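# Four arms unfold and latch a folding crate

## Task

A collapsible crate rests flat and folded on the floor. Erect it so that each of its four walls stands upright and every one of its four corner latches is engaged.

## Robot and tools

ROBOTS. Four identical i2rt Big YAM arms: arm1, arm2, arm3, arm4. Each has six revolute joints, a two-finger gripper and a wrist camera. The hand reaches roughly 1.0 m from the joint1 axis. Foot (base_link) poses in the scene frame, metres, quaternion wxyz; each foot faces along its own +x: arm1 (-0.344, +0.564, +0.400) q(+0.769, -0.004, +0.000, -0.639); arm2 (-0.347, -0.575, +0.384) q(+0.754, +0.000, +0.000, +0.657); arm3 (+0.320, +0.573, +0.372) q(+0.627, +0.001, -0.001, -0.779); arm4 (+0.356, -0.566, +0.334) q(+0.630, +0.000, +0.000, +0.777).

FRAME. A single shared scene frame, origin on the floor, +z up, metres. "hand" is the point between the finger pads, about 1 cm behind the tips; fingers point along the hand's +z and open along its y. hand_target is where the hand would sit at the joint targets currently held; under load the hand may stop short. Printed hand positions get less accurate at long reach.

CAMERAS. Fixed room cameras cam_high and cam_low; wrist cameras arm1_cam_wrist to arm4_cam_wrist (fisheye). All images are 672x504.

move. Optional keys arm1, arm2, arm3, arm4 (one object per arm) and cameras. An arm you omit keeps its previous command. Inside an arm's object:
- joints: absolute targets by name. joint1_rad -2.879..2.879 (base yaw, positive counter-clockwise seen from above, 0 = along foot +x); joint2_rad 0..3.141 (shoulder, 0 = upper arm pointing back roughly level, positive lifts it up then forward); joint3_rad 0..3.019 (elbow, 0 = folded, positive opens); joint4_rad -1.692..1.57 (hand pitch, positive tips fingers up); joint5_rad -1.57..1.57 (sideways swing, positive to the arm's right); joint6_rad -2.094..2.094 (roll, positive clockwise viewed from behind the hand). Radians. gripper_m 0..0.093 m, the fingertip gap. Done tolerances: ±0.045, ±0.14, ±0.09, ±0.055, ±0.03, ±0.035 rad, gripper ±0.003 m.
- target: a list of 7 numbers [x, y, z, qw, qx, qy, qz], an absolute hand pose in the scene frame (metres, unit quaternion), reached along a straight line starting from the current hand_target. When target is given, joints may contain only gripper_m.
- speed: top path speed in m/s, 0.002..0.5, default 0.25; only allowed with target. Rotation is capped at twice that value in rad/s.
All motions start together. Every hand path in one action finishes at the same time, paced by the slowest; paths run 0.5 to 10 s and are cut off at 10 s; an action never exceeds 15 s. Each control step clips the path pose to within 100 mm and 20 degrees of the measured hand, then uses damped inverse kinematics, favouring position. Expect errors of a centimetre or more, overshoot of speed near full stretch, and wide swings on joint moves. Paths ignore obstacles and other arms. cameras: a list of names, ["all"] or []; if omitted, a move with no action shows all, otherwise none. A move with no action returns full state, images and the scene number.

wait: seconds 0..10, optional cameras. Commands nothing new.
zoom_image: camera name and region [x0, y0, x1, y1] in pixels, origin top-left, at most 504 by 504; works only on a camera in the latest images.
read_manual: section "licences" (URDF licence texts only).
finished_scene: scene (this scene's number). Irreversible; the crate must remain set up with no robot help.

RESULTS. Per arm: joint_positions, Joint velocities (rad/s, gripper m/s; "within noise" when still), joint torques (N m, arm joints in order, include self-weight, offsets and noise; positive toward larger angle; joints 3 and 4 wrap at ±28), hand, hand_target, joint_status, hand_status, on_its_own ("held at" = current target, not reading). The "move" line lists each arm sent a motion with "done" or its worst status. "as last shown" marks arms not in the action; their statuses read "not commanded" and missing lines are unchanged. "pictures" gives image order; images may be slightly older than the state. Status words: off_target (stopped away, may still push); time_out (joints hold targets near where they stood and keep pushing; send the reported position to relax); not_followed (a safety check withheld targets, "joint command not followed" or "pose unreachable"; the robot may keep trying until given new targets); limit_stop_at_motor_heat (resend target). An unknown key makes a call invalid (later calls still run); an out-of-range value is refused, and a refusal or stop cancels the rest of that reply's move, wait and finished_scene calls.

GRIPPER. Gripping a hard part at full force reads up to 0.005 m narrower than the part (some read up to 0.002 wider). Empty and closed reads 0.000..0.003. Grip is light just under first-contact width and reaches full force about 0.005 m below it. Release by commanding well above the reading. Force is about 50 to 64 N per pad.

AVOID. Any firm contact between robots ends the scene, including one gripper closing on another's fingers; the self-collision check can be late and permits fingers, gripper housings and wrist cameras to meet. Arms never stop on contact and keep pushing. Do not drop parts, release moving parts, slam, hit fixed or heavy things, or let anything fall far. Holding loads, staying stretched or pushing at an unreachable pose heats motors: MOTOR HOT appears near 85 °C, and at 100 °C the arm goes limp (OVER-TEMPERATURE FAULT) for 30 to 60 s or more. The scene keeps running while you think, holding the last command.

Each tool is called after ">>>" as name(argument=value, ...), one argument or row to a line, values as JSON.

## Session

>>> move(
)

Scene clock: 0.00 s.
Joint torques (N m): no reading
Motor temperatures (°C): arm1=[27 28 27 26 23 23 25] | arm2=[23 24 24 24 27 26 24] | arm3=[26 24 27 23 25 23 27] | arm4=[24 26 26 29 26 25 26]
Heat: arm1: hottest joint2_rad 28 °C; arm2: hottest joint5_rad 27 °C; arm3: hottest joint3_rad 27 °C; arm4: hottest joint4_rad 29 °C.
Joint velocities: within noise
arm1.joint_positions: joint1_rad=+0.789 joint2_rad=+0.425 joint3_rad=+1.402 joint4_rad=-1.276 joint5_rad=+0.217 joint6_rad=-0.687 gripper_m=+0.09396
arm1.joint_status: not commanded
arm1.hand: x=-0.2365 y=+0.4511 z=+0.9932 quat_wxyz=(-0.418, -0.026, -0.802, +0.426) (m; scene frame)
arm1.hand_target: x=-0.2404 y=+0.4538 z=+1.0017 quat_wxyz=(-0.426, -0.027, -0.795, +0.430) (m; scene frame)
arm1.hand_status: not commanded
arm2.joint_positions: joint1_rad=-0.187 joint2_rad=+0.448 joint3_rad=+1.696 joint4_rad=-1.263 joint5_rad=+0.249 joint6_rad=-0.242 gripper_m=+0.09396
arm2.joint_status: not commanded
arm2.hand: x=-0.2825 y=-0.5188 z=+1.0983 quat_wxyz=(-0.653, +0.415, -0.579, -0.258) (m; scene frame)
arm2.hand_target: x=-0.2830 y=-0.5203 z=+1.1047 quat_wxyz=(-0.657, +0.411, -0.575, -0.261) (m; scene frame)
arm2.hand_status: not commanded
arm3.joint_positions: joint1_rad=+0.868 joint2_rad=+0.482 joint3_rad=+1.633 joint4_rad=-1.455 joint5_rad=+0.267 joint6_rad=-0.464 gripper_m=+0.09396
arm3.joint_status: not commanded
arm3.hand: x=+0.3451 y=+0.4623 z=+1.0140 quat_wxyz=(-0.385, -0.257, -0.760, +0.456) (m; scene frame)
arm3.hand_target: x=+0.3424 y=+0.4658 z=+1.0199 quat_wxyz=(-0.391, -0.257, -0.755, +0.460) (m; scene frame)
arm3.hand_status: not commanded
arm4.joint_positions: joint1_rad=-0.127 joint2_rad=+0.568 joint3_rad=+1.615 joint4_rad=-1.161 joint5_rad=+0.181 joint6_rad=-0.762 gripper_m=+0.09396
arm4.joint_status: not commanded
arm4.hand: x=+0.3738 y=-0.3903 z=+1.0285 quat_wxyz=(-0.627, +0.673, -0.321, -0.224) (m; scene frame)
arm4.hand_target: x=+0.3742 y=-0.3960 z=+1.0355 quat_wxyz=(-0.633, +0.667, -0.319, -0.228) (m; scene frame)
arm4.hand_status: not commanded
pictures: arm1_cam_wrist, arm2_cam_wrist, arm3_cam_wrist, arm4_cam_wrist, cam_high, cam_low

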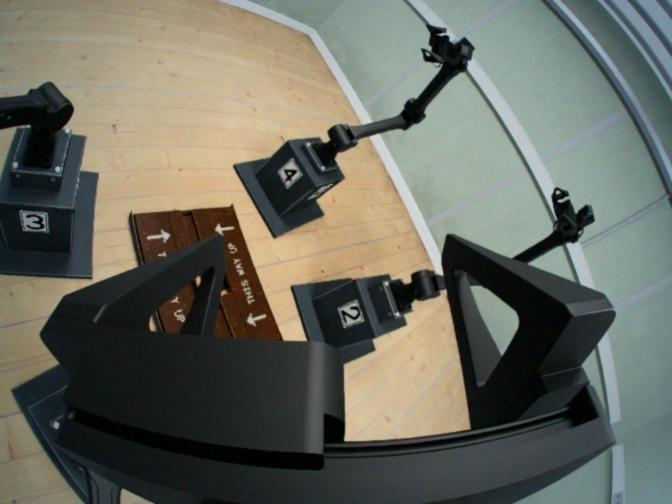

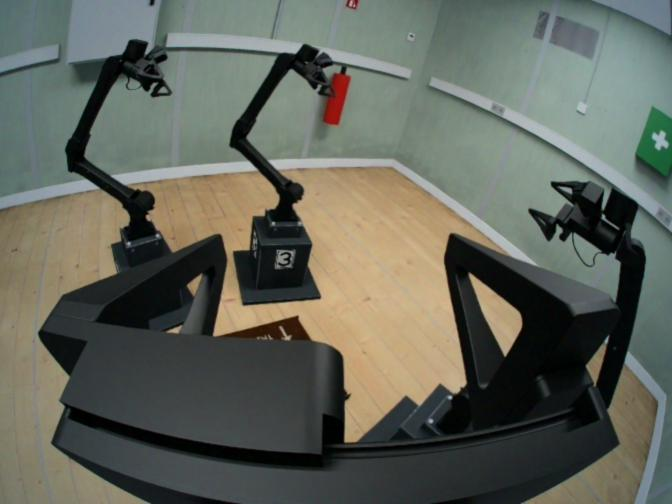

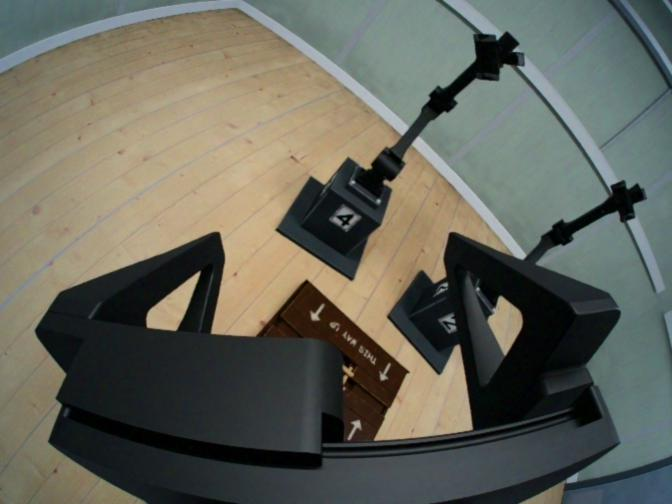

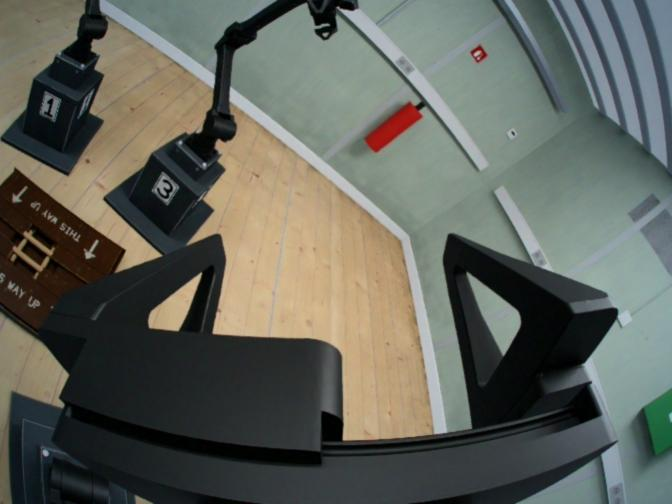

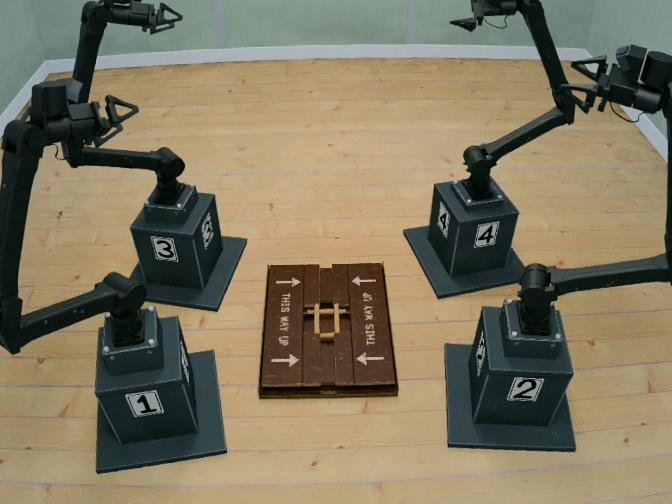

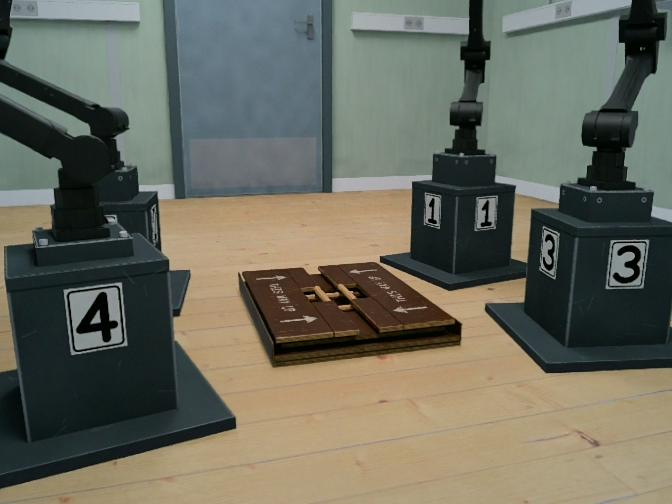

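>>> zoom_image(
  camera="cam_high",
  region=[250, 250, 420, 410],
)

Scaled by 2.965 from the camera's 672x504 image, which has a finer 960x720 frame.

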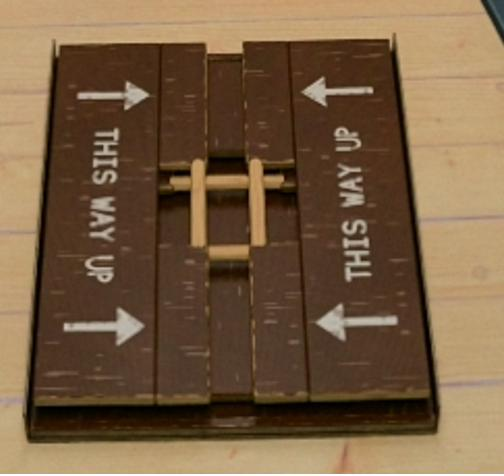

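>>> move(
  arm1={"joints": {"joint1_rad": 0.377, "joint2_rad": 2.33, "joint3_rad": 1.64, "joint4_rad": -0.88, "joint5_rad": 0.0, "joint6_rad": -0.993, "gripper_m": 0.046}},
  arm4={"joints": {"joint1_rad": 0.564, "joint2_rad": 1.76, "joint3_rad": 1.342, "joint4_rad": -1.153, "joint5_rad": 0.0, "joint6_rad": -0.83, "gripper_m": 0.046}},
  cameras=["arm1_cam_wrist", "cam_high"],
)

Scene clock: 17.73 s.
Joint torques (N m): arm1=[-0.91 -24.35 7.57 0.31 0.03 -0.03] | arm2=[-0.09 8 4.66 1.77 0.01 -0.02] | arm3=[-0.56 3.66 5.09 2.39 0.15 0.14] | arm4=[1.08 -15.21 8.91 0.06 -0.15 -0.1]
Motor temperatures (°C): arm1=[27 28 28 26 23 23 25] | arm2=[23 24 25 24 27 26 24] | arm3=[26 24 27 23 25 23 27] | arm4=[24 26 27 29 26 25 26]
Heat: arm1: hottest joint2_rad 28 °C; arm2: hottest joint5_rad 27 °C; arm3: hottest joint3_rad 27 °C; arm4: hottest joint4_rad 29 °C.
move: arm1 done; arm4 done
Joint velocities: within noise
arm1.joint_positions: joint1_rad=+0.395 joint2_rad=+2.330 joint3_rad=+1.623 joint4_rad=-0.874 joint5_rad=+0.008 joint6_rad=-0.982 gripper_m=+0.04606
arm1.joint_status: all done
arm1.hand: x=-0.0073 y=+0.0443 z=+0.2631 quat_wxyz=(+0.009, -0.005, -1.000, +0.001) (m; scene frame)
arm1.hand_target: x=-0.0091 y=+0.0382 z=+0.2611 quat_wxyz=(+0.009, -0.003, -1.000, +0.000) (m; scene frame)
arm1.hand_status: not commanded
arm2, arm3: as last shown
arm4.joint_positions: joint1_rad=+0.560 joint2_rad=+1.760 joint3_rad=+1.345 joint4_rad=-1.157 joint5_rad=+0.008 joint6_rad=-0.812 gripper_m=+0.04607
arm4.joint_status: all done
arm4.hand: x=+0.0036 y=-0.1988 z=+0.4221 quat_wxyz=(-0.002, +1.000, +0.005, +0.003) (m; scene frame)
arm4.hand_target: x=+0.0061 y=-0.1976 z=+0.4158 quat_wxyz=(+0.002, +1.000, +0.011, +0.007) (m; scene frame)
arm4.hand_status: not commanded
pictures: arm1_cam_wrist, cam_high

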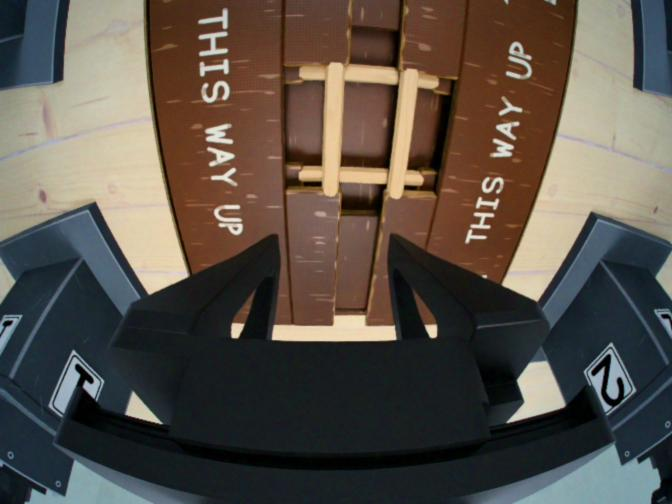

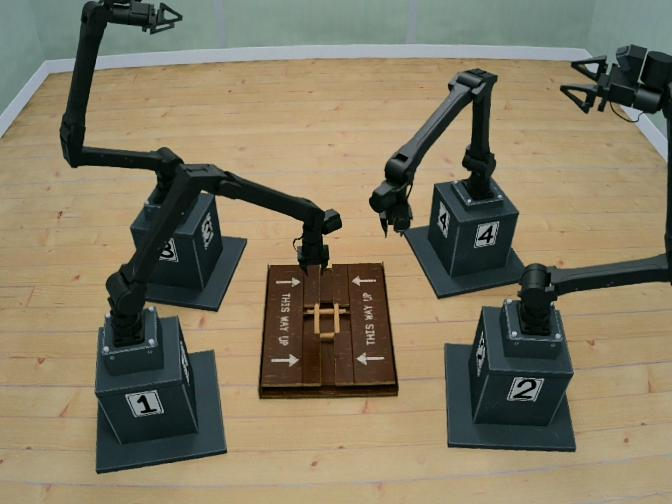

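>>> move(
  arm1={"target": [-0.012, 0.043, 0.047, 0, 0.0227, 0.9997, 0], "speed": 0.18},
  cameras=["arm1_cam_wrist", "cam_low"],
)

Scene clock: 26.10 s.
Joint torques (N m): arm1=[-0.79 -24.18 6.97 0.77 0.01 0.14] | arm2=[-0.09 8 4.63 1.76 0.01 -0.01] | arm3=[-0.67 4.19 5.03 2.26 0.15 0.08] | arm4=[1.32 -15.33 8.77 0.05 -0.15 -0.1]
Motor temperatures (°C): arm1=[27 30 29 26 23 23 25] | arm2=[23 24 25 24 27 26 24] | arm3=[26 24 27 24 25 23 27] | arm4=[24 27 28 29 26 25 26]
Heat: arm1: hottest joint2_rad 30 °C; arm2: hottest joint5_rad 27 °C; arm3: hottest joint3_rad 27 °C; arm4: hottest joint4_rad 29 °C.
move: arm1 off_target
Joint velocities: within noise
arm1.joint_positions: joint1_rad=+0.392 joint2_rad=+2.735 joint3_rad=+1.759 joint4_rad=-0.609 joint5_rad=-0.006 joint6_rad=-0.962 gripper_m=+0.04606
arm1.joint_status: not commanded
arm1.hand: x=-0.0149 y=+0.0537 z=+0.0544 quat_wxyz=(+0.004, -0.016, -1.000, -0.005) (m; scene frame)
arm1.hand_target: x=-0.0141 y=+0.0440 z=+0.0479 quat_wxyz=(+0.000, -0.026, -1.000, +0.000) (m; scene frame)
arm1.hand_status: off_target (0.013 m and 1.0 deg from the pose sent, 0.216 m and 2.3 deg at the start)
arm2, arm3: as last shown
arm4.joint_positions: joint1_rad=+0.560 joint2_rad=+1.762 joint3_rad=+1.345 joint4_rad=-1.157 joint5_rad=+0.008 joint6_rad=-0.812 gripper_m=+0.04607
arm4.joint_status: not commanded
arm4.hand: x=+0.0037 y=-0.1989 z=+0.4214 quat_wxyz=(-0.002, +1.000, +0.005, +0.004) (m; scene frame)
arm4.hand_target: x=+0.0062 y=-0.1977 z=+0.4151 quat_wxyz=(+0.002, +1.000, +0.011, +0.007) (m; scene frame)
arm4.hand_status: not commanded
pictures: arm1_cam_wrist, cam_low

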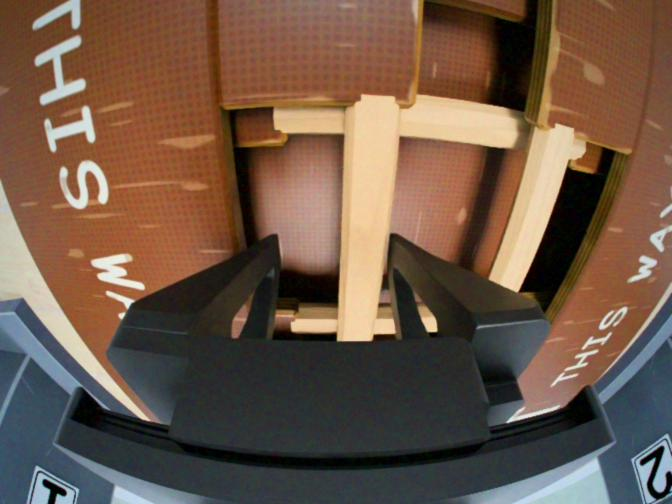

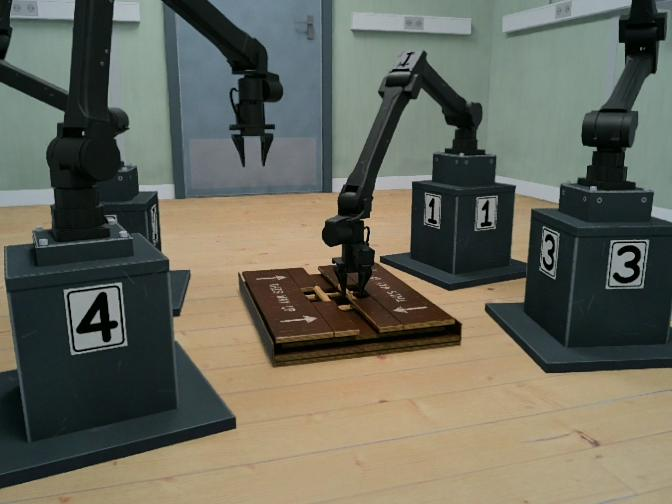

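>>> move(
  arm1={"target": [-0.018, 0.029, 0.043, 0, 0.0227, 0.9997, 0], "speed": 0.08},
  cameras=["arm1_cam_wrist"],
)

Scene clock: 28.33 s.
Joint torques (N m): arm1=[-0.97 -24.7 7.36 0.13 -0.02 -0.08] | arm2=[-0.09 8.06 4.63 1.77 0.02 -0.01] | arm3=[-0.56 4.07 5.23 2.33 0.14 0.11] | arm4=[1.38 -15.33 8.79 0.03 -0.15 -0.09]
Motor temperatures (°C): arm1=[27 30 29 26 23 23 25] | arm2=[23 24 25 25 27 26 24] | arm3=[26 24 27 24 25 23 27] | arm4=[24 27 28 29 26 25 26]
Heat: arm1: hottest joint2_rad 30 °C; arm2: hottest joint5_rad 27 °C; arm3: hottest joint3_rad 27 °C; arm4: hottest joint4_rad 29 °C.
move: arm1 done
Joint velocities: within noise
arm1.joint_positions: joint1_rad=+0.372 joint2_rad=+2.763 joint3_rad=+1.813 joint4_rad=-0.624 joint5_rad=-0.006 joint6_rad=-0.962 gripper_m=+0.04606
arm1.joint_status: not commanded
arm1.hand: x=-0.0182 y=+0.0360 z=+0.0498 quat_wxyz=(+0.001, -0.026, -1.000, +0.000) (m; scene frame)
arm1.hand_target: x=-0.0190 y=+0.0286 z=+0.0430 quat_wxyz=(+0.000, -0.024, -1.000, +0.000) (m; scene frame)
arm1.hand_status: done (0.010 m and 0.4 deg from the pose sent, 0.027 m and 1.0 deg at the start)
arm2, arm3, arm4: as last shown
pictures: arm1_cam_wrist

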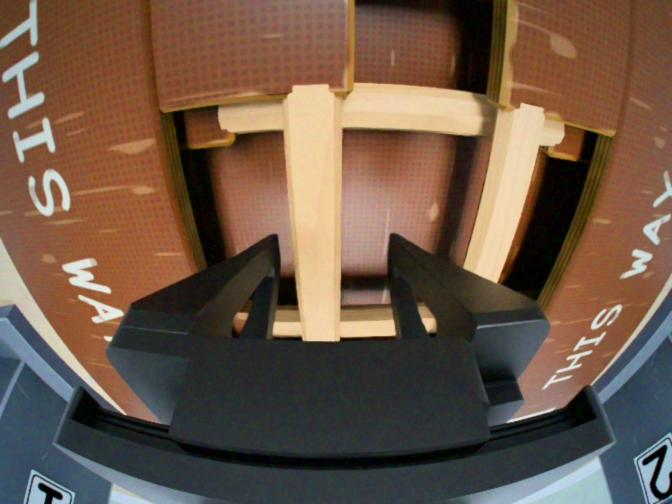

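>>> move(
  arm1={"joints": {"gripper_m": 0.012}},
)

>>> move(
  arm1={"target": [-0.014, 0.086, 0.165, -0.0039, 0.0224, 0.9845, -0.1736], "speed": 0.1},
  cameras=["arm1_cam_wrist"],
)

Scene clock: 36.27 s.
Joint torques (N m): arm1=[-0.85 -25.05 7.34 0.79 0.2 -0.03] | arm2=[-0.09 8 4.64 1.76 0.01 -0.01] | arm3=[-0.09 3.84 5.19 2.51 0.18 0.11] | arm4=[1.32 -15.33 8.77 0.05 -0.15 -0.09]
Motor temperatures (°C): arm1=[27 30 30 26 23 23 25] | arm2=[23 24 25 25 27 26 24] | arm3=[26 24 28 24 25 23 27] | arm4=[24 27 28 29 26 25 26]
Heat: arm1: hottest joint2_rad 30 °C; arm2: hottest joint5_rad 27 °C; arm3: hottest joint3_rad 28 °C; arm4: hottest joint4_rad 29 °C.
move: arm1 off_target
Joint velocities: within noise
arm1.joint_positions: joint1_rad=+0.375 joint2_rad=+2.765 joint3_rad=+1.813 joint4_rad=-0.637 joint5_rad=-0.021 joint6_rad=-0.960 gripper_m=+0.01731
arm1.joint_status: gripper_m off_target (ended at +0.01734, target +0.01200)
arm1.hand: x=-0.0163 y=+0.0417 z=+0.0489 quat_wxyz=(-0.001, -0.026, -1.000, -0.010) (m; scene frame)
arm1.hand_target: x=-0.0165 y=+0.0305 z=+0.0428 quat_wxyz=(-0.004, -0.024, -1.000, -0.002) (m; scene frame)
arm1.hand_status: not commanded
arm2, arm3, arm4: as last shown
pictures: none

Scene clock: 38.70 s.
Joint torques (N m): arm1=[0.91 -26.05 2.22 0.35 0.12 0.2] | arm2=[-0.09 7.94 4.63 1.76 0.01 -0.01] | arm3=[-0.73 4.19 5.27 2.48 0.17 0.08] | arm4=[1.32 -15.33 8.77 0.05 -0.16 -0.1]
Motor temperatures (°C): arm1=[27 30 30 26 23 23 25] | arm2=[23 24 25 25 27 26 24] | arm3=[26 24 28 24 25 23 27] | arm4=[24 27 28 29 26 25 26]
Heat: arm1: hottest joint2_rad 30 °C; arm2: hottest joint5_rad 27 °C; arm3: hottest joint3_rad 28 °C; arm4: hottest joint4_rad 29 °C.
move: arm1 off_target
Joint velocities: within noise
arm1.joint_positions: joint1_rad=+0.473 joint2_rad=+2.416 joint3_rad=+1.307 joint4_rad=-0.173 joint5_rad=+0.229 joint6_rad=-0.902 gripper_m=+0.01708
arm1.joint_status: not commanded
arm1.hand: x=-0.0168 y=+0.0720 z=+0.1563 quat_wxyz=(+0.004, -0.021, -0.983, +0.185) (m; scene frame)
arm1.hand_target: x=-0.0154 y=+0.0819 z=+0.1651 quat_wxyz=(+0.006, -0.020, -0.984, +0.180) (m; scene frame)
arm1.hand_status: off_target (0.017 m and 1.3 deg from the pose sent, 0.124 m and 21.2 deg at the start)
arm2, arm3, arm4: as last shown
pictures: arm1_cam_wrist

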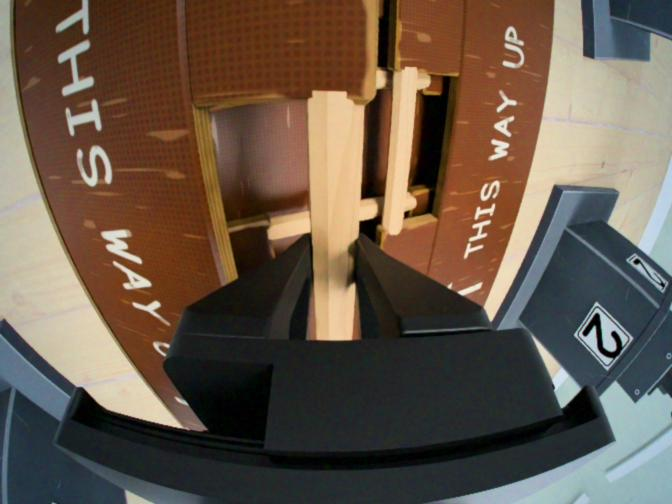

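>>> move(
  arm1={"target": [-0.010, 0.185, 0.241, -0.0068, 0.0216, 0.9534, -0.3007], "speed": 0.1},
)

>>> move(
  arm1={"target": [-0.008, 0.248, 0.248, -0.0087, 0.021, 0.9236, -0.3827], "speed": 0.08},
  arm4={"joints": {"joint1_rad": 0.389, "joint2_rad": 2.32, "joint3_rad": 1.817, "joint4_rad": -1.067, "joint5_rad": 0.0, "joint6_rad": -0.929, "gripper_m": 0.046}},
  cameras=["arm4_cam_wrist", "cam_low", "cam_high"],
)

Scene clock: 42.53 s.
Joint torques (N m): arm1=[0.62 -21.6 1.46 0.66 0.23 0.35] | arm2=[-0.09 7.94 4.63 1.77 0.01 -0.01] | arm3=[-0.32 4.07 5.23 2.3 0.13 0.14] | arm4=[1.32 -15.33 8.79 0.05 -0.15 -0.09]
Motor temperatures (°C): arm1=[27 30 29 26 23 23 25] | arm2=[23 24 25 25 27 26 24] | arm3=[26 24 28 24 25 23 27] | arm4=[24 27 28 29 26 25 26]
Heat: arm1: hottest joint2_rad 30 °C; arm2: hottest joint5_rad 27 °C; arm3: hottest joint3_rad 28 °C; arm4: hottest joint4_rad 29 °C.
move: arm1 off_target
Joint velocities: within noise
arm1.joint_positions: joint1_rad=+0.669 joint2_rad=+2.172 joint3_rad=+0.937 joint4_rad=+0.072 joint5_rad=+0.474 joint6_rad=-0.764 gripper_m=+0.01670
arm1.joint_status: not commanded
arm1.hand: x=-0.0141 y=+0.1689 z=+0.2338 quat_wxyz=(+0.013, -0.024, -0.952, +0.305) (m; scene frame)
arm1.hand_target: x=-0.0132 y=+0.1807 z=+0.2414 quat_wxyz=(+0.009, -0.025, -0.953, +0.302) (m; scene frame)
arm1.hand_status: off_target (0.018 m and 0.9 deg from the pose sent, 0.141 m and 13.7 deg at the start)
arm2, arm3, arm4: as last shown
pictures: none

Scene clock: 44.13 s.
Joint torques (N m): arm1=[3.37 -19.55 -0.08 1.29 0.52 0.39] | arm2=[-0.03 7.94 4.63 1.77 0.01 -0.01] | arm3=[-0.5 3.55 5.08 2.37 0.14 0.16] | arm4=[1.96 -23.3 11.69 0.02 -0.18 -0.1]
Motor temperatures (°C): arm1=[27 30 29 26 23 23 25] | arm2=[23 24 25 25 27 26 24] | arm3=[26 24 28 24 25 23 27] | arm4=[24 28 28 29 26 25 26]
Heat: arm1: hottest joint2_rad 30 °C; arm2: hottest joint5_rad 27 °C; arm3: hottest joint3_rad 28 °C; arm4: hottest joint4_rad 29 °C.
move: arm1 off_target; arm4 done
Joint velocities: within noise
arm1.joint_positions: joint1_rad=+0.821 joint2_rad=+2.159 joint3_rad=+0.810 joint4_rad=+0.213 joint5_rad=+0.668 joint6_rad=-0.656 gripper_m=+0.01674
arm1.joint_status: not commanded
arm1.hand: x=-0.0133 y=+0.2251 z=+0.2443 quat_wxyz=(+0.019, -0.027, -0.924, +0.382) (m; scene frame)
arm1.hand_target: x=-0.0096 y=+0.2478 z=+0.2465 quat_wxyz=(+0.011, -0.018, -0.925, +0.379) (m; scene frame)
arm1.hand_status: off_target (0.024 m and 1.4 deg from the pose sent, 0.081 m and 9.4 deg at the start)
arm2, arm3: as last shown
arm4.joint_positions: joint1_rad=+0.390 joint2_rad=+2.317 joint3_rad=+1.779 joint4_rad=-1.071 joint5_rad=+0.002 joint6_rad=-0.904 gripper_m=+0.04607
arm4.joint_status: all done
arm4.hand: x=-0.0078 y=-0.0307 z=+0.2535 quat_wxyz=(+0.015, +0.999, -0.034, +0.012) (m; scene frame)
arm4.hand_target: x=-0.0197 y=-0.0182 z=+0.2641 quat_wxyz=(-0.001, +1.000, -0.024, +0.000) (m; scene frame)
arm4.hand_status: not commanded
pictures: arm4_cam_wrist, cam_high, cam_low

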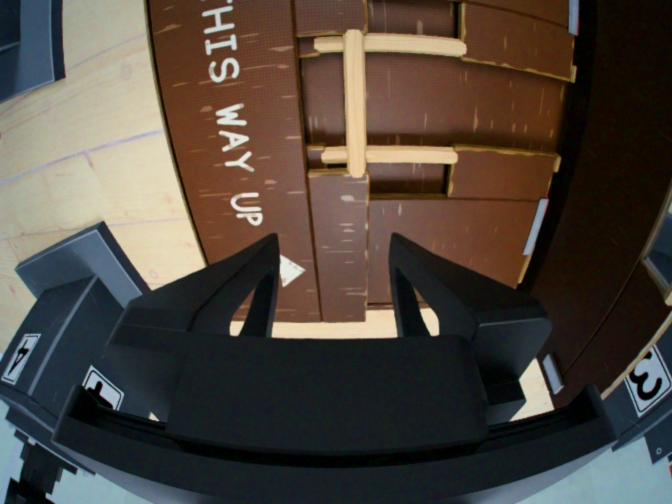

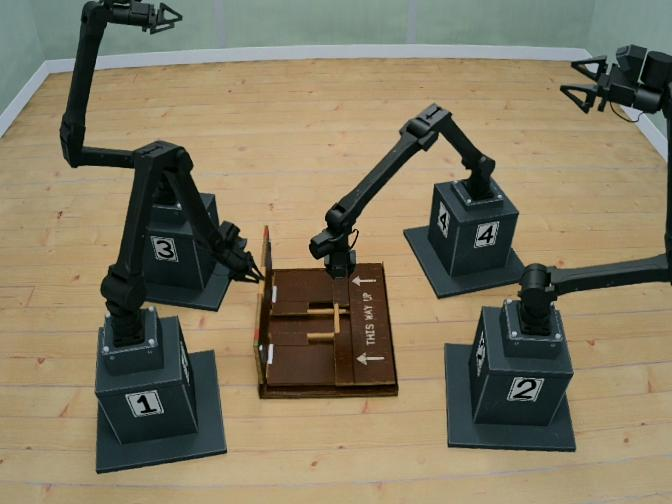

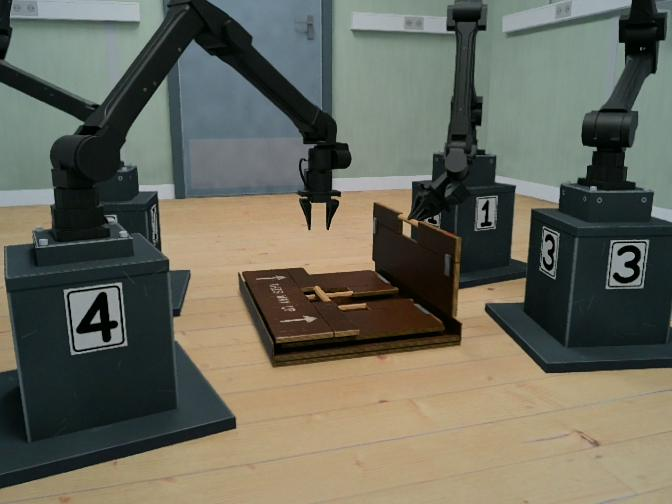

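>>> move(
  arm4={"target": [-0.021, -0.006, 0.044, 0, 0.9997, -0.0227, 0], "speed": 0.18},
  cameras=["arm4_cam_wrist"],
)

Scene clock: 49.50 s.
Joint torques (N m): arm1=[3.72 -19.19 0.12 1.24 0.51 0.39] | arm2=[-0.09 8 4.62 1.77 0.01 -0.01] | arm3=[-0.56 3.84 5.07 2.4 0.17 0.15] | arm4=[1.38 -22.59 10.07 -0.01 -0.22 -0.1]
Motor temperatures (°C): arm1=[27 31 29 26 23 23 25] | arm2=[23 24 25 25 27 26 24] | arm3=[26 24 28 24 25 23 27] | arm4=[24 28 29 29 26 25 26]
Heat: arm1: hottest joint2_rad 31 °C; arm2: hottest joint5_rad 27 °C; arm3: hottest joint3_rad 28 °C; arm4: hottest joint3_rad 29 °C.
move: arm4 off_target
Joint velocities: within noise
arm1: as last shown
arm1.hand_target: x=-0.0096 y=+0.2478 z=+0.2464 quat_wxyz=(+0.011, -0.018, -0.925, +0.379) (m; scene frame)
arm2.joint_positions: joint1_rad=-0.187 joint2_rad=+0.448 joint3_rad=+1.696 joint4_rad=-1.263 joint5_rad=+0.249 joint6_rad=-0.242 gripper_m=+0.09396
arm2.joint_status: not commanded
arm2.hand: x=-0.2825 y=-0.5188 z=+1.0983 quat_wxyz=(-0.653, +0.415, -0.579, -0.258) (m; scene frame)
arm2.hand_target: x=-0.2830 y=-0.5203 z=+1.1047 quat_wxyz=(-0.657, +0.411, -0.575, -0.261) (m; scene frame)
arm2.hand_status: not commanded
arm3.joint_positions: joint1_rad=+0.868 joint2_rad=+0.482 joint3_rad=+1.633 joint4_rad=-1.455 joint5_rad=+0.267 joint6_rad=-0.464 gripper_m=+0.09396
arm3.joint_status: not commanded
arm3.hand: x=+0.3451 y=+0.4623 z=+1.0140 quat_wxyz=(-0.385, -0.257, -0.760, +0.456) (m; scene frame)
arm3.hand_target: x=+0.3424 y=+0.4658 z=+1.0199 quat_wxyz=(-0.391, -0.257, -0.755, +0.460) (m; scene frame)
arm3.hand_status: not commanded
arm4.joint_positions: joint1_rad=+0.384 joint2_rad=+2.702 joint3_rad=+1.931 joint4_rad=-0.813 joint5_rad=+0.002 joint6_rad=-0.915 gripper_m=+0.04607
arm4.joint_status: not commanded
arm4.hand: x=-0.0138 y=-0.0147 z=+0.0505 quat_wxyz=(+0.005, +0.999, -0.032, +0.005) (m; scene frame)
arm4.hand_target: x=-0.0163 y=-0.0057 z=+0.0444 quat_wxyz=(+0.000, +1.000, -0.026, +0.000) (m; scene frame)
arm4.hand_status: off_target (0.013 m and 1.3 deg from the pose sent, 0.211 m and 2.5 deg at the start)
pictures: arm4_cam_wrist

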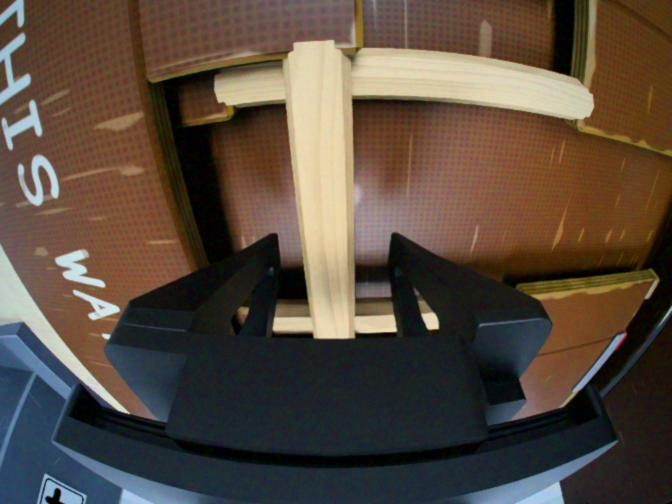

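>>> move(
  arm4={"joints": {"gripper_m": 0.012}},
)

>>> move(
  arm4={"target": [-0.021, -0.070, 0.178, -0.1736, 0.9845, -0.0224, 0.0039], "speed": 0.1},
  cameras=["arm4_cam_wrist"],
)

>>> move(
  arm4={"target": [-0.025, -0.160, 0.241, -0.3007, 0.9534, -0.0216, 0.0068], "speed": 0.1},
  arm2={"joints": {"joint1_rad": -0.293, "joint2_rad": 2.30, "joint3_rad": 1.69, "joint4_rad": -0.96, "joint5_rad": 0.0, "joint6_rad": -0.386, "gripper_m": 0.046}},
  cameras=["cam_low"],
)

Scene clock: 60.47 s.
Joint torques (N m): arm1=[3.96 -19.66 -0.09 1.26 0.48 0.42] | arm2=[-0.03 8 4.62 1.77 0.01 -0.01] | arm3=[-0.85 3.9 5.16 2.36 0.13 0.1] | arm4=[1.67 -22.59 10.09 0.08 -0.16 0.11]
Motor temperatures (°C): arm1=[27 32 29 26 23 23 26] | arm2=[23 24 25 25 27 26 24] | arm3=[26 24 28 24 25 23 27] | arm4=[24 29 28 29 26 25 26]
Heat: arm1: hottest joint2_rad 32 °C; arm2: hottest joint5_rad 27 °C; arm3: hottest joint3_rad 28 °C; arm4: hottest joint2_rad 29 °C.
move: arm4 off_target
Joint velocities: within noise
arm1, arm2, arm3: as last shown
arm4.joint_positions: joint1_rad=+0.386 joint2_rad=+2.702 joint3_rad=+1.931 joint4_rad=-0.815 joint5_rad=-0.003 joint6_rad=-0.944 gripper_m=+0.01737
arm4.joint_status: gripper_m off_target (ended at +0.01739, target +0.01200)
arm4.hand: x=-0.0151 y=-0.0160 z=+0.0505 quat_wxyz=(+0.007, +1.000, -0.017, +0.003) (m; scene frame)
arm4.hand_target: x=-0.0177 y=-0.0064 z=+0.0444 quat_wxyz=(+0.000, +1.000, -0.020, -0.002) (m; scene frame)
arm4.hand_status: not commanded
pictures: none

Scene clock: 62.87 s.
Joint torques (N m): arm1=[3.43 -19.78 -0.03 1.31 0.53 0.43] | arm2=[-0.03 7.94 4.64 1.78 0.01 -0.01] | arm3=[-0.85 4.07 5.18 2.39 0.16 0.13] | arm4=[3.31 -23.12 4.98 -0.21 -0.2 0.57]
Motor temperatures (°C): arm1=[27 32 29 26 23 23 26] | arm2=[23 24 25 25 27 26 24] | arm3=[26 24 28 24 25 23 27] | arm4=[24 29 28 29 26 25 26]
Heat: arm1: hottest joint2_rad 32 °C; arm2: hottest joint5_rad 27 °C; arm3: hottest joint3_rad 28 °C; arm4: hottest joint2_rad 29 °C.
move: arm4 off_target
Joint velocities: within noise
arm1, arm2, arm3: as last shown
arm4.joint_positions: joint1_rad=+0.487 joint2_rad=+2.305 joint3_rad=+1.414 joint4_rad=-0.405 joint5_rad=+0.251 joint6_rad=-0.881 gripper_m=+0.01665
arm4.joint_status: not commanded
arm4.hand: x=-0.0150 y=-0.0527 z=+0.1702 quat_wxyz=(-0.184, +0.983, -0.015, +0.008) (m; scene frame)
arm4.hand_target: x=-0.0210 y=-0.0667 z=+0.1774 quat_wxyz=(-0.178, +0.984, -0.023, +0.005) (m; scene frame)
arm4.hand_status: off_target (0.020 m and 1.5 deg from the pose sent, 0.139 m and 20.8 deg at the start)
pictures: arm4_cam_wrist

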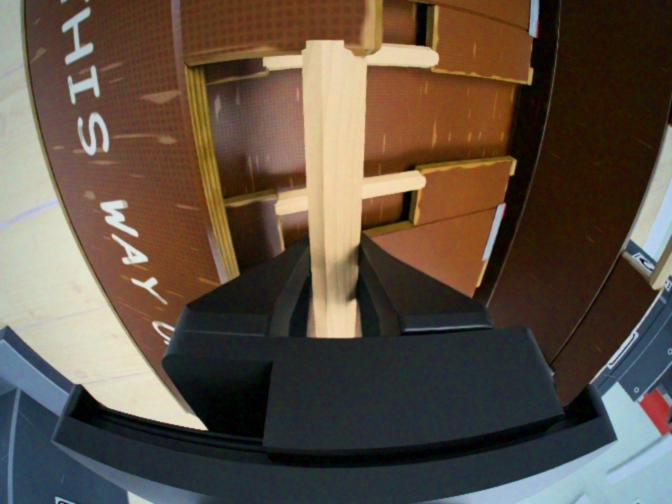

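Scene clock: 64.87 s.
Joint torques (N m): arm1=[3.6 -19.49 0.01 1.18 0.53 0.39] | arm2=[-0.91 -23.88 7.41 0.31 -0.14 -0.13] | arm3=[-0.85 3.72 5.22 2.35 0.16 0.11] | arm4=[3.9 -19.55 4.53 0.14 -0.26 0.53]
Motor temperatures (°C): arm1=[27 32 29 26 23 23 26] | arm2=[23 25 25 25 27 26 24] | arm3=[26 24 28 24 25 23 27] | arm4=[24 29 28 29 26 25 26]
Heat: arm1: hottest joint2_rad 32 °C; arm2: hottest joint5_rad 27 °C; arm3: hottest joint3_rad 28 °C; arm4: hottest joint2_rad 29 °C.
move: arm2 done; arm4 off_target
Joint velocities: within noise
arm1, arm3: as last shown
arm2.joint_positions: joint1_rad=-0.279 joint2_rad=+2.315 joint3_rad=+1.665 joint4_rad=-0.961 joint5_rad=+0.002 joint6_rad=-0.377 gripper_m=+0.04614
arm2.joint_status: all done
arm2.hand: x=-0.0945 y=-0.0060 z=+0.2684 quat_wxyz=(+0.018, +0.693, -0.721, +0.009) (m; scene frame)
arm2.hand_target: x=-0.0845 y=+0.0036 z=+0.2779 quat_wxyz=(+0.005, +0.693, -0.721, +0.002) (m; scene frame)
arm2.hand_status: not commanded
arm4.joint_positions: joint1_rad=+0.663 joint2_rad=+2.068 joint3_rad=+1.078 joint4_rad=-0.187 joint5_rad=+0.497 joint6_rad=-0.760 gripper_m=+0.01665
arm4.joint_status: not commanded
arm4.hand: x=-0.0176 y=-0.1425 z=+0.2363 quat_wxyz=(-0.306, +0.952, -0.020, +0.020) (m; scene frame)
arm4.hand_target: x=-0.0245 y=-0.1590 z=+0.2416 quat_wxyz=(-0.300, +0.954, -0.021, +0.010) (m; scene frame)
arm4.hand_status: off_target (0.020 m and 1.7 deg from the pose sent, 0.129 m and 13.9 deg at the start)
pictures: cam_low

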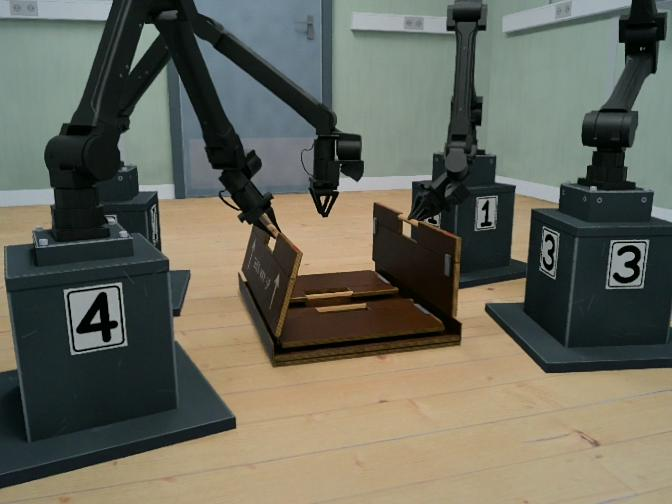

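>>> move(
  arm4={"target": [-0.028, -0.210, 0.244, -0.3827, 0.9236, -0.021, 0.0087], "speed": 0.08},
  arm2={"target": [-0.079, 0.018, 0.080, 0, 0.693, -0.721, 0], "speed": 0.12, "joints": {"gripper_m": 0.046}},
  cameras=["arm2_cam_wrist", "cam_high"],
)

Scene clock: 74.17 s.
Joint torques (N m): arm1=[3.66 -19.37 -0.12 1.37 0.51 0.42] | arm2=[-0.79 -24.76 7.15 0.62 -0.13 -0.11] | arm3=[-0.56 4.25 5.23 2.25 0.16 0.11] | arm4=[4.48 -17.32 3.9 0.62 -0.41 0.56]
Motor temperatures (°C): arm1=[27 32 28 26 23 23 26] | arm2=[23 26 26 24 27 26 24] | arm3=[26 24 28 24 25 23 27] | arm4=[24 29 28 29 26 25 27]
Heat: arm1: hottest joint2_rad 32 °C; arm2: hottest joint5_rad 27 °C; arm3: hottest joint3_rad 28 °C; arm4: hottest joint2_rad 29 °C.
move: arm2 off_target; arm4 off_target
Joint velocities: within noise
arm1, arm3: as last shown
arm2.joint_positions: joint1_rad=-0.279 joint2_rad=+2.700 joint3_rad=+1.832 joint4_rad=-0.742 joint5_rad=+0.002 joint6_rad=-0.377 gripper_m=+0.04613
arm2.joint_status: all done
arm2.hand: x=-0.0911 y=+0.0014 z=+0.0760 quat_wxyz=(+0.017, +0.693, -0.721, +0.009) (m; scene frame)
arm2.hand_target: x=-0.0798 y=+0.0162 z=+0.0808 quat_wxyz=(+0.000, +0.693, -0.721, +0.000) (m; scene frame)
arm2.hand_status: off_target (0.021 m and 2.2 deg from the pose sent, 0.191 m and 2.3 deg at the start)
arm4.joint_positions: joint1_rad=+0.786 joint2_rad=+2.042 joint3_rad=+0.943 joint4_rad=-0.020 joint5_rad=+0.694 joint6_rad=-0.690 gripper_m=+0.01671
arm4.joint_status: not commanded
arm4.hand: x=-0.0176 y=-0.1897 z=+0.2442 quat_wxyz=(-0.392, +0.919, -0.025, +0.026) (m; scene frame)
arm4.hand_target: x=-0.0266 y=-0.2087 z=+0.2440 quat_wxyz=(-0.384, +0.923, -0.021, +0.011) (m; scene frame)
arm4.hand_status: off_target (0.023 m and 2.4 deg from the pose sent, 0.069 m and 9.4 deg at the start)
pictures: arm2_cam_wrist, cam_high

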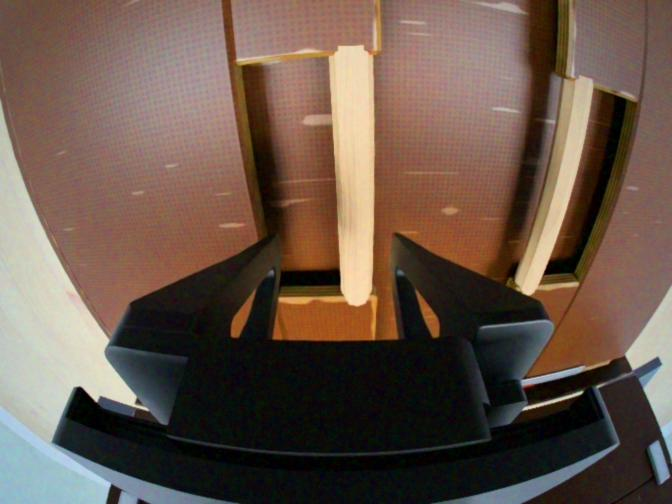

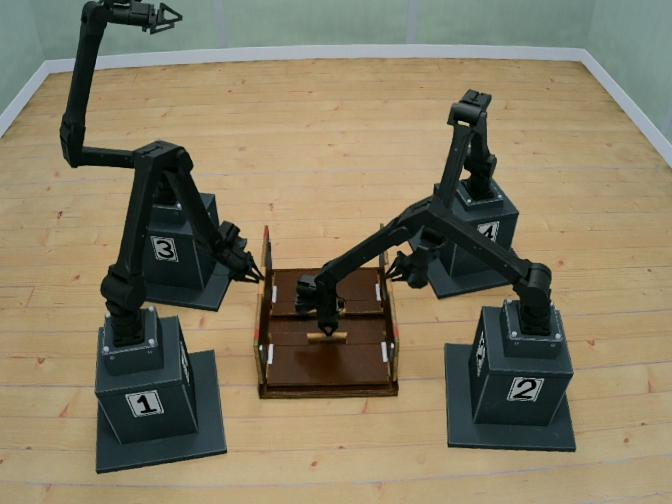

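>>> move(
  arm2={"target": [-0.069, 0.022, 0.037, 0, 0.7, -0.714, 0], "speed": 0.08, "joints": {"gripper_m": 0.046}},
  arm3={"joints": {"joint1_rad": -0.246, "joint2_rad": 2.131, "joint3_rad": 1.815, "joint4_rad": -1.255, "joint5_rad": 0.0, "joint6_rad": -0.478, "gripper_m": 0.046}},
  cameras=["arm2_cam_wrist", "cam_high"],
)

Scene clock: 79.40 s.
Joint torques (N m): arm1=[3.72 -20.25 -0.08 1.33 0.47 0.41] | arm2=[-0.91 -25.23 7.13 0.4 -0.14 -0.13] | arm3=[-0.32 -17.55 7.19 0.03 0.04 -0.03] | arm4=[4.48 -17.26 3.89 0.62 -0.42 0.56]
Motor temperatures (°C): arm1=[27 32 28 26 23 23 26] | arm2=[23 26 26 24 27 26 24] | arm3=[26 24 28 24 25 23 27] | arm4=[24 30 28 29 26 25 27]
Heat: arm1: hottest joint2_rad 32 °C; arm2: hottest joint5_rad 27 °C; arm3: hottest joint3_rad 28 °C; arm4: hottest joint2_rad 30 °C.
move: arm2 off_target; arm3 done
Joint velocities: within noise
arm1, arm4: as last shown
arm2.joint_positions: joint1_rad=-0.293 joint2_rad=+2.817 joint3_rad=+1.947 joint4_rad=-0.734 joint5_rad=+0.002 joint6_rad=-0.398 gripper_m=+0.04613
arm2.joint_status: all done
arm2.hand: x=-0.0789 y=+0.0072 z=+0.0317 quat_wxyz=(+0.014, +0.696, -0.718, +0.007) (m; scene frame)
arm2.hand_target: x=-0.0671 y=+0.0197 z=+0.0366 quat_wxyz=(+0.000, +0.696, -0.718, +0.000) (m; scene frame)
arm2.hand_status: off_target (0.019 m and 2.0 deg from the pose sent, 0.049 m and 2.5 deg at the start)
arm3.joint_positions: joint1_rad=-0.256 joint2_rad=+2.117 joint3_rad=+1.809 joint4_rad=-1.248 joint5_rad=+0.008 joint6_rad=-0.462 gripper_m=+0.04612
arm3.joint_status: all done
arm3.hand: x=+0.0259 y=+0.0004 z=+0.4255 quat_wxyz=(+0.001, -0.710, -0.704, +0.007) (m; scene frame)
arm3.hand_target: x=+0.0316 y=-0.0002 z=+0.4111 quat_wxyz=(+0.004, -0.705, -0.709, -0.006) (m; scene frame)
arm3.hand_status: not commanded
pictures: arm2_cam_wrist, cam_high

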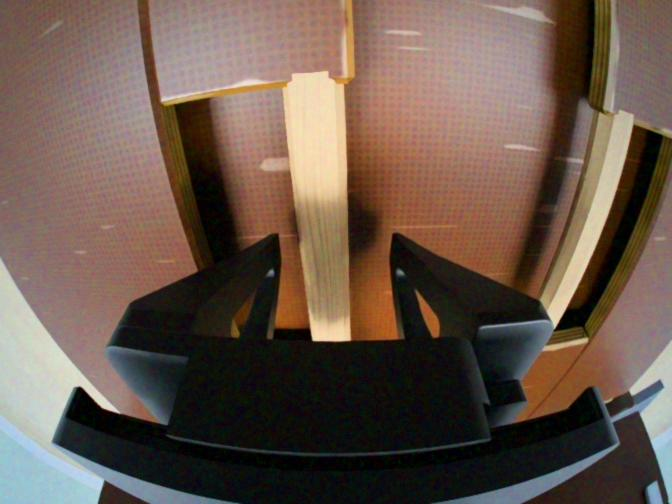

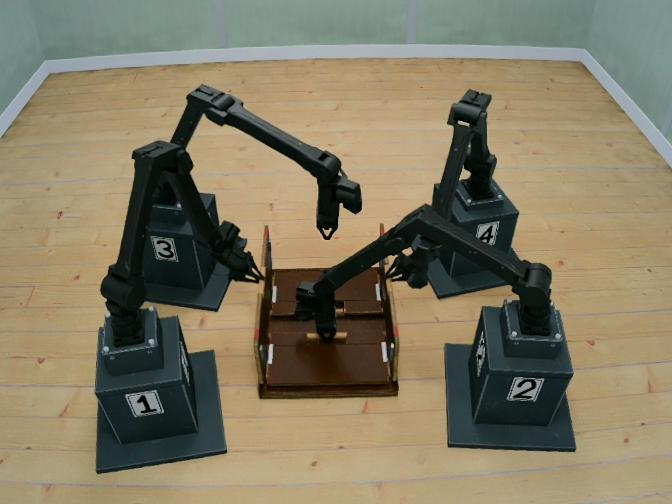

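>>> move(
  arm2={"joints": {"gripper_m": 0.012}},
  arm3={"target": [0.033, -0.012, 0.11, 0, 0.7071, 0.7071, 0], "speed": 0.25},
  cameras=["arm2_cam_wrist", "arm3_cam_wrist"],
)

Scene clock: 82.13 s.
Joint torques (N m): arm1=[3.9 -19.25 0.09 1.18 0.54 0.4] | arm2=[-0.91 -25.23 7.13 0.43 0.07 0] | arm3=[-0.67 -20.19 6.15 0.39 0.11 0.04] | arm4=[4.48 -17.26 3.9 0.61 -0.42 0.56]
Motor temperatures (°C): arm1=[27 32 28 26 23 23 26] | arm2=[23 26 26 24 27 26 24] | arm3=[26 25 29 24 25 23 27] | arm4=[24 30 28 29 26 25 27]
Heat: arm1: hottest joint2_rad 32 °C; arm2: hottest joint5_rad 27 °C; arm3: hottest joint3_rad 29 °C; arm4: hottest joint2_rad 30 °C.
move: arm2 off_target; arm3 not_followed
Joint velocities: within noise
arm1, arm4: as last shown
arm2.joint_positions: joint1_rad=-0.292 joint2_rad=+2.817 joint3_rad=+1.947 joint4_rad=-0.735 joint5_rad=-0.010 joint6_rad=-0.420 gripper_m=+0.01729
arm2.joint_status: gripper_m off_target (ended at +0.01731, target +0.01200)
arm2.hand: x=-0.0818 y=+0.0081 z=+0.0317 quat_wxyz=(+0.017, +0.704, -0.710, +0.002) (m; scene frame)
arm2.hand_target: x=-0.0692 y=+0.0206 z=+0.0366 quat_wxyz=(+0.002, +0.700, -0.714, -0.003) (m; scene frame)
arm2.hand_status: not commanded
arm3.joint_positions: joint1_rad=-0.264 joint2_rad=+2.280 joint3_rad=+1.702 joint4_rad=-0.988 joint5_rad=+0.008 joint6_rad=-0.461 gripper_m=+0.04612
arm3.joint_status: not commanded
arm3.on_its_own: joint3_rad is held at +1.702, not at your +1.815; joint4_rad is held at -0.987, not at your -1.255
arm3.hand: x=+0.0233 y=+0.0054 z=+0.2875 quat_wxyz=(+0.002, -0.714, -0.700, +0.003) (m; scene frame)
arm3.hand_target: x=+0.0233 y=+0.0054 z=+0.2875 quat_wxyz=(+0.002, -0.714, -0.700, +0.003) (m; scene frame)
arm3.hand_status: not_followed (0.179 m and 1.1 deg from the pose sent, 0.316 m and 1.0 deg at the start; pose on its path clipped on 24 of 54 steps)
pictures: arm2_cam_wrist, arm3_cam_wrist
pose unreachable (arm3 arm): on one or more control steps of this call this arm could not follow its commanded pose, so it was not sent that pose on those steps. On the call's last step it was still not sent that pose. It may still have moved: this result reports where it is.
cause: moving toward the commanded pose would bring a part of the arm too close to another arm (this arm's fingers and the arm2 arm's wrist (the part past joint 4), at the place that arm is still heading or pushing toward).

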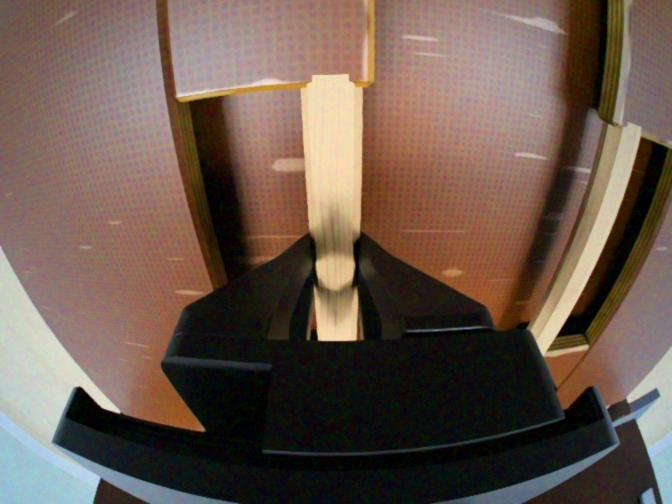

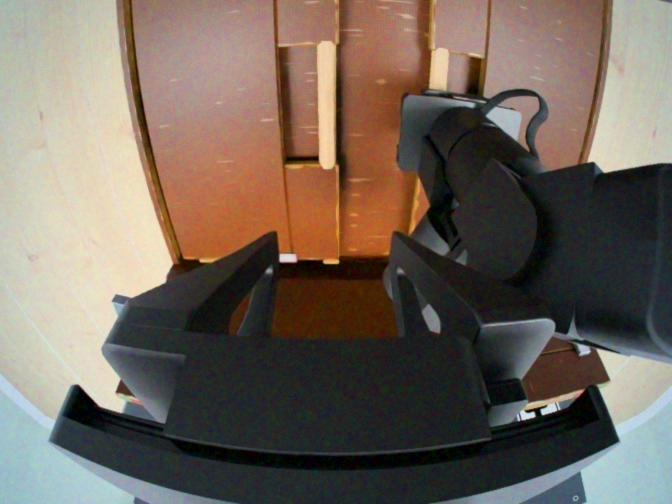

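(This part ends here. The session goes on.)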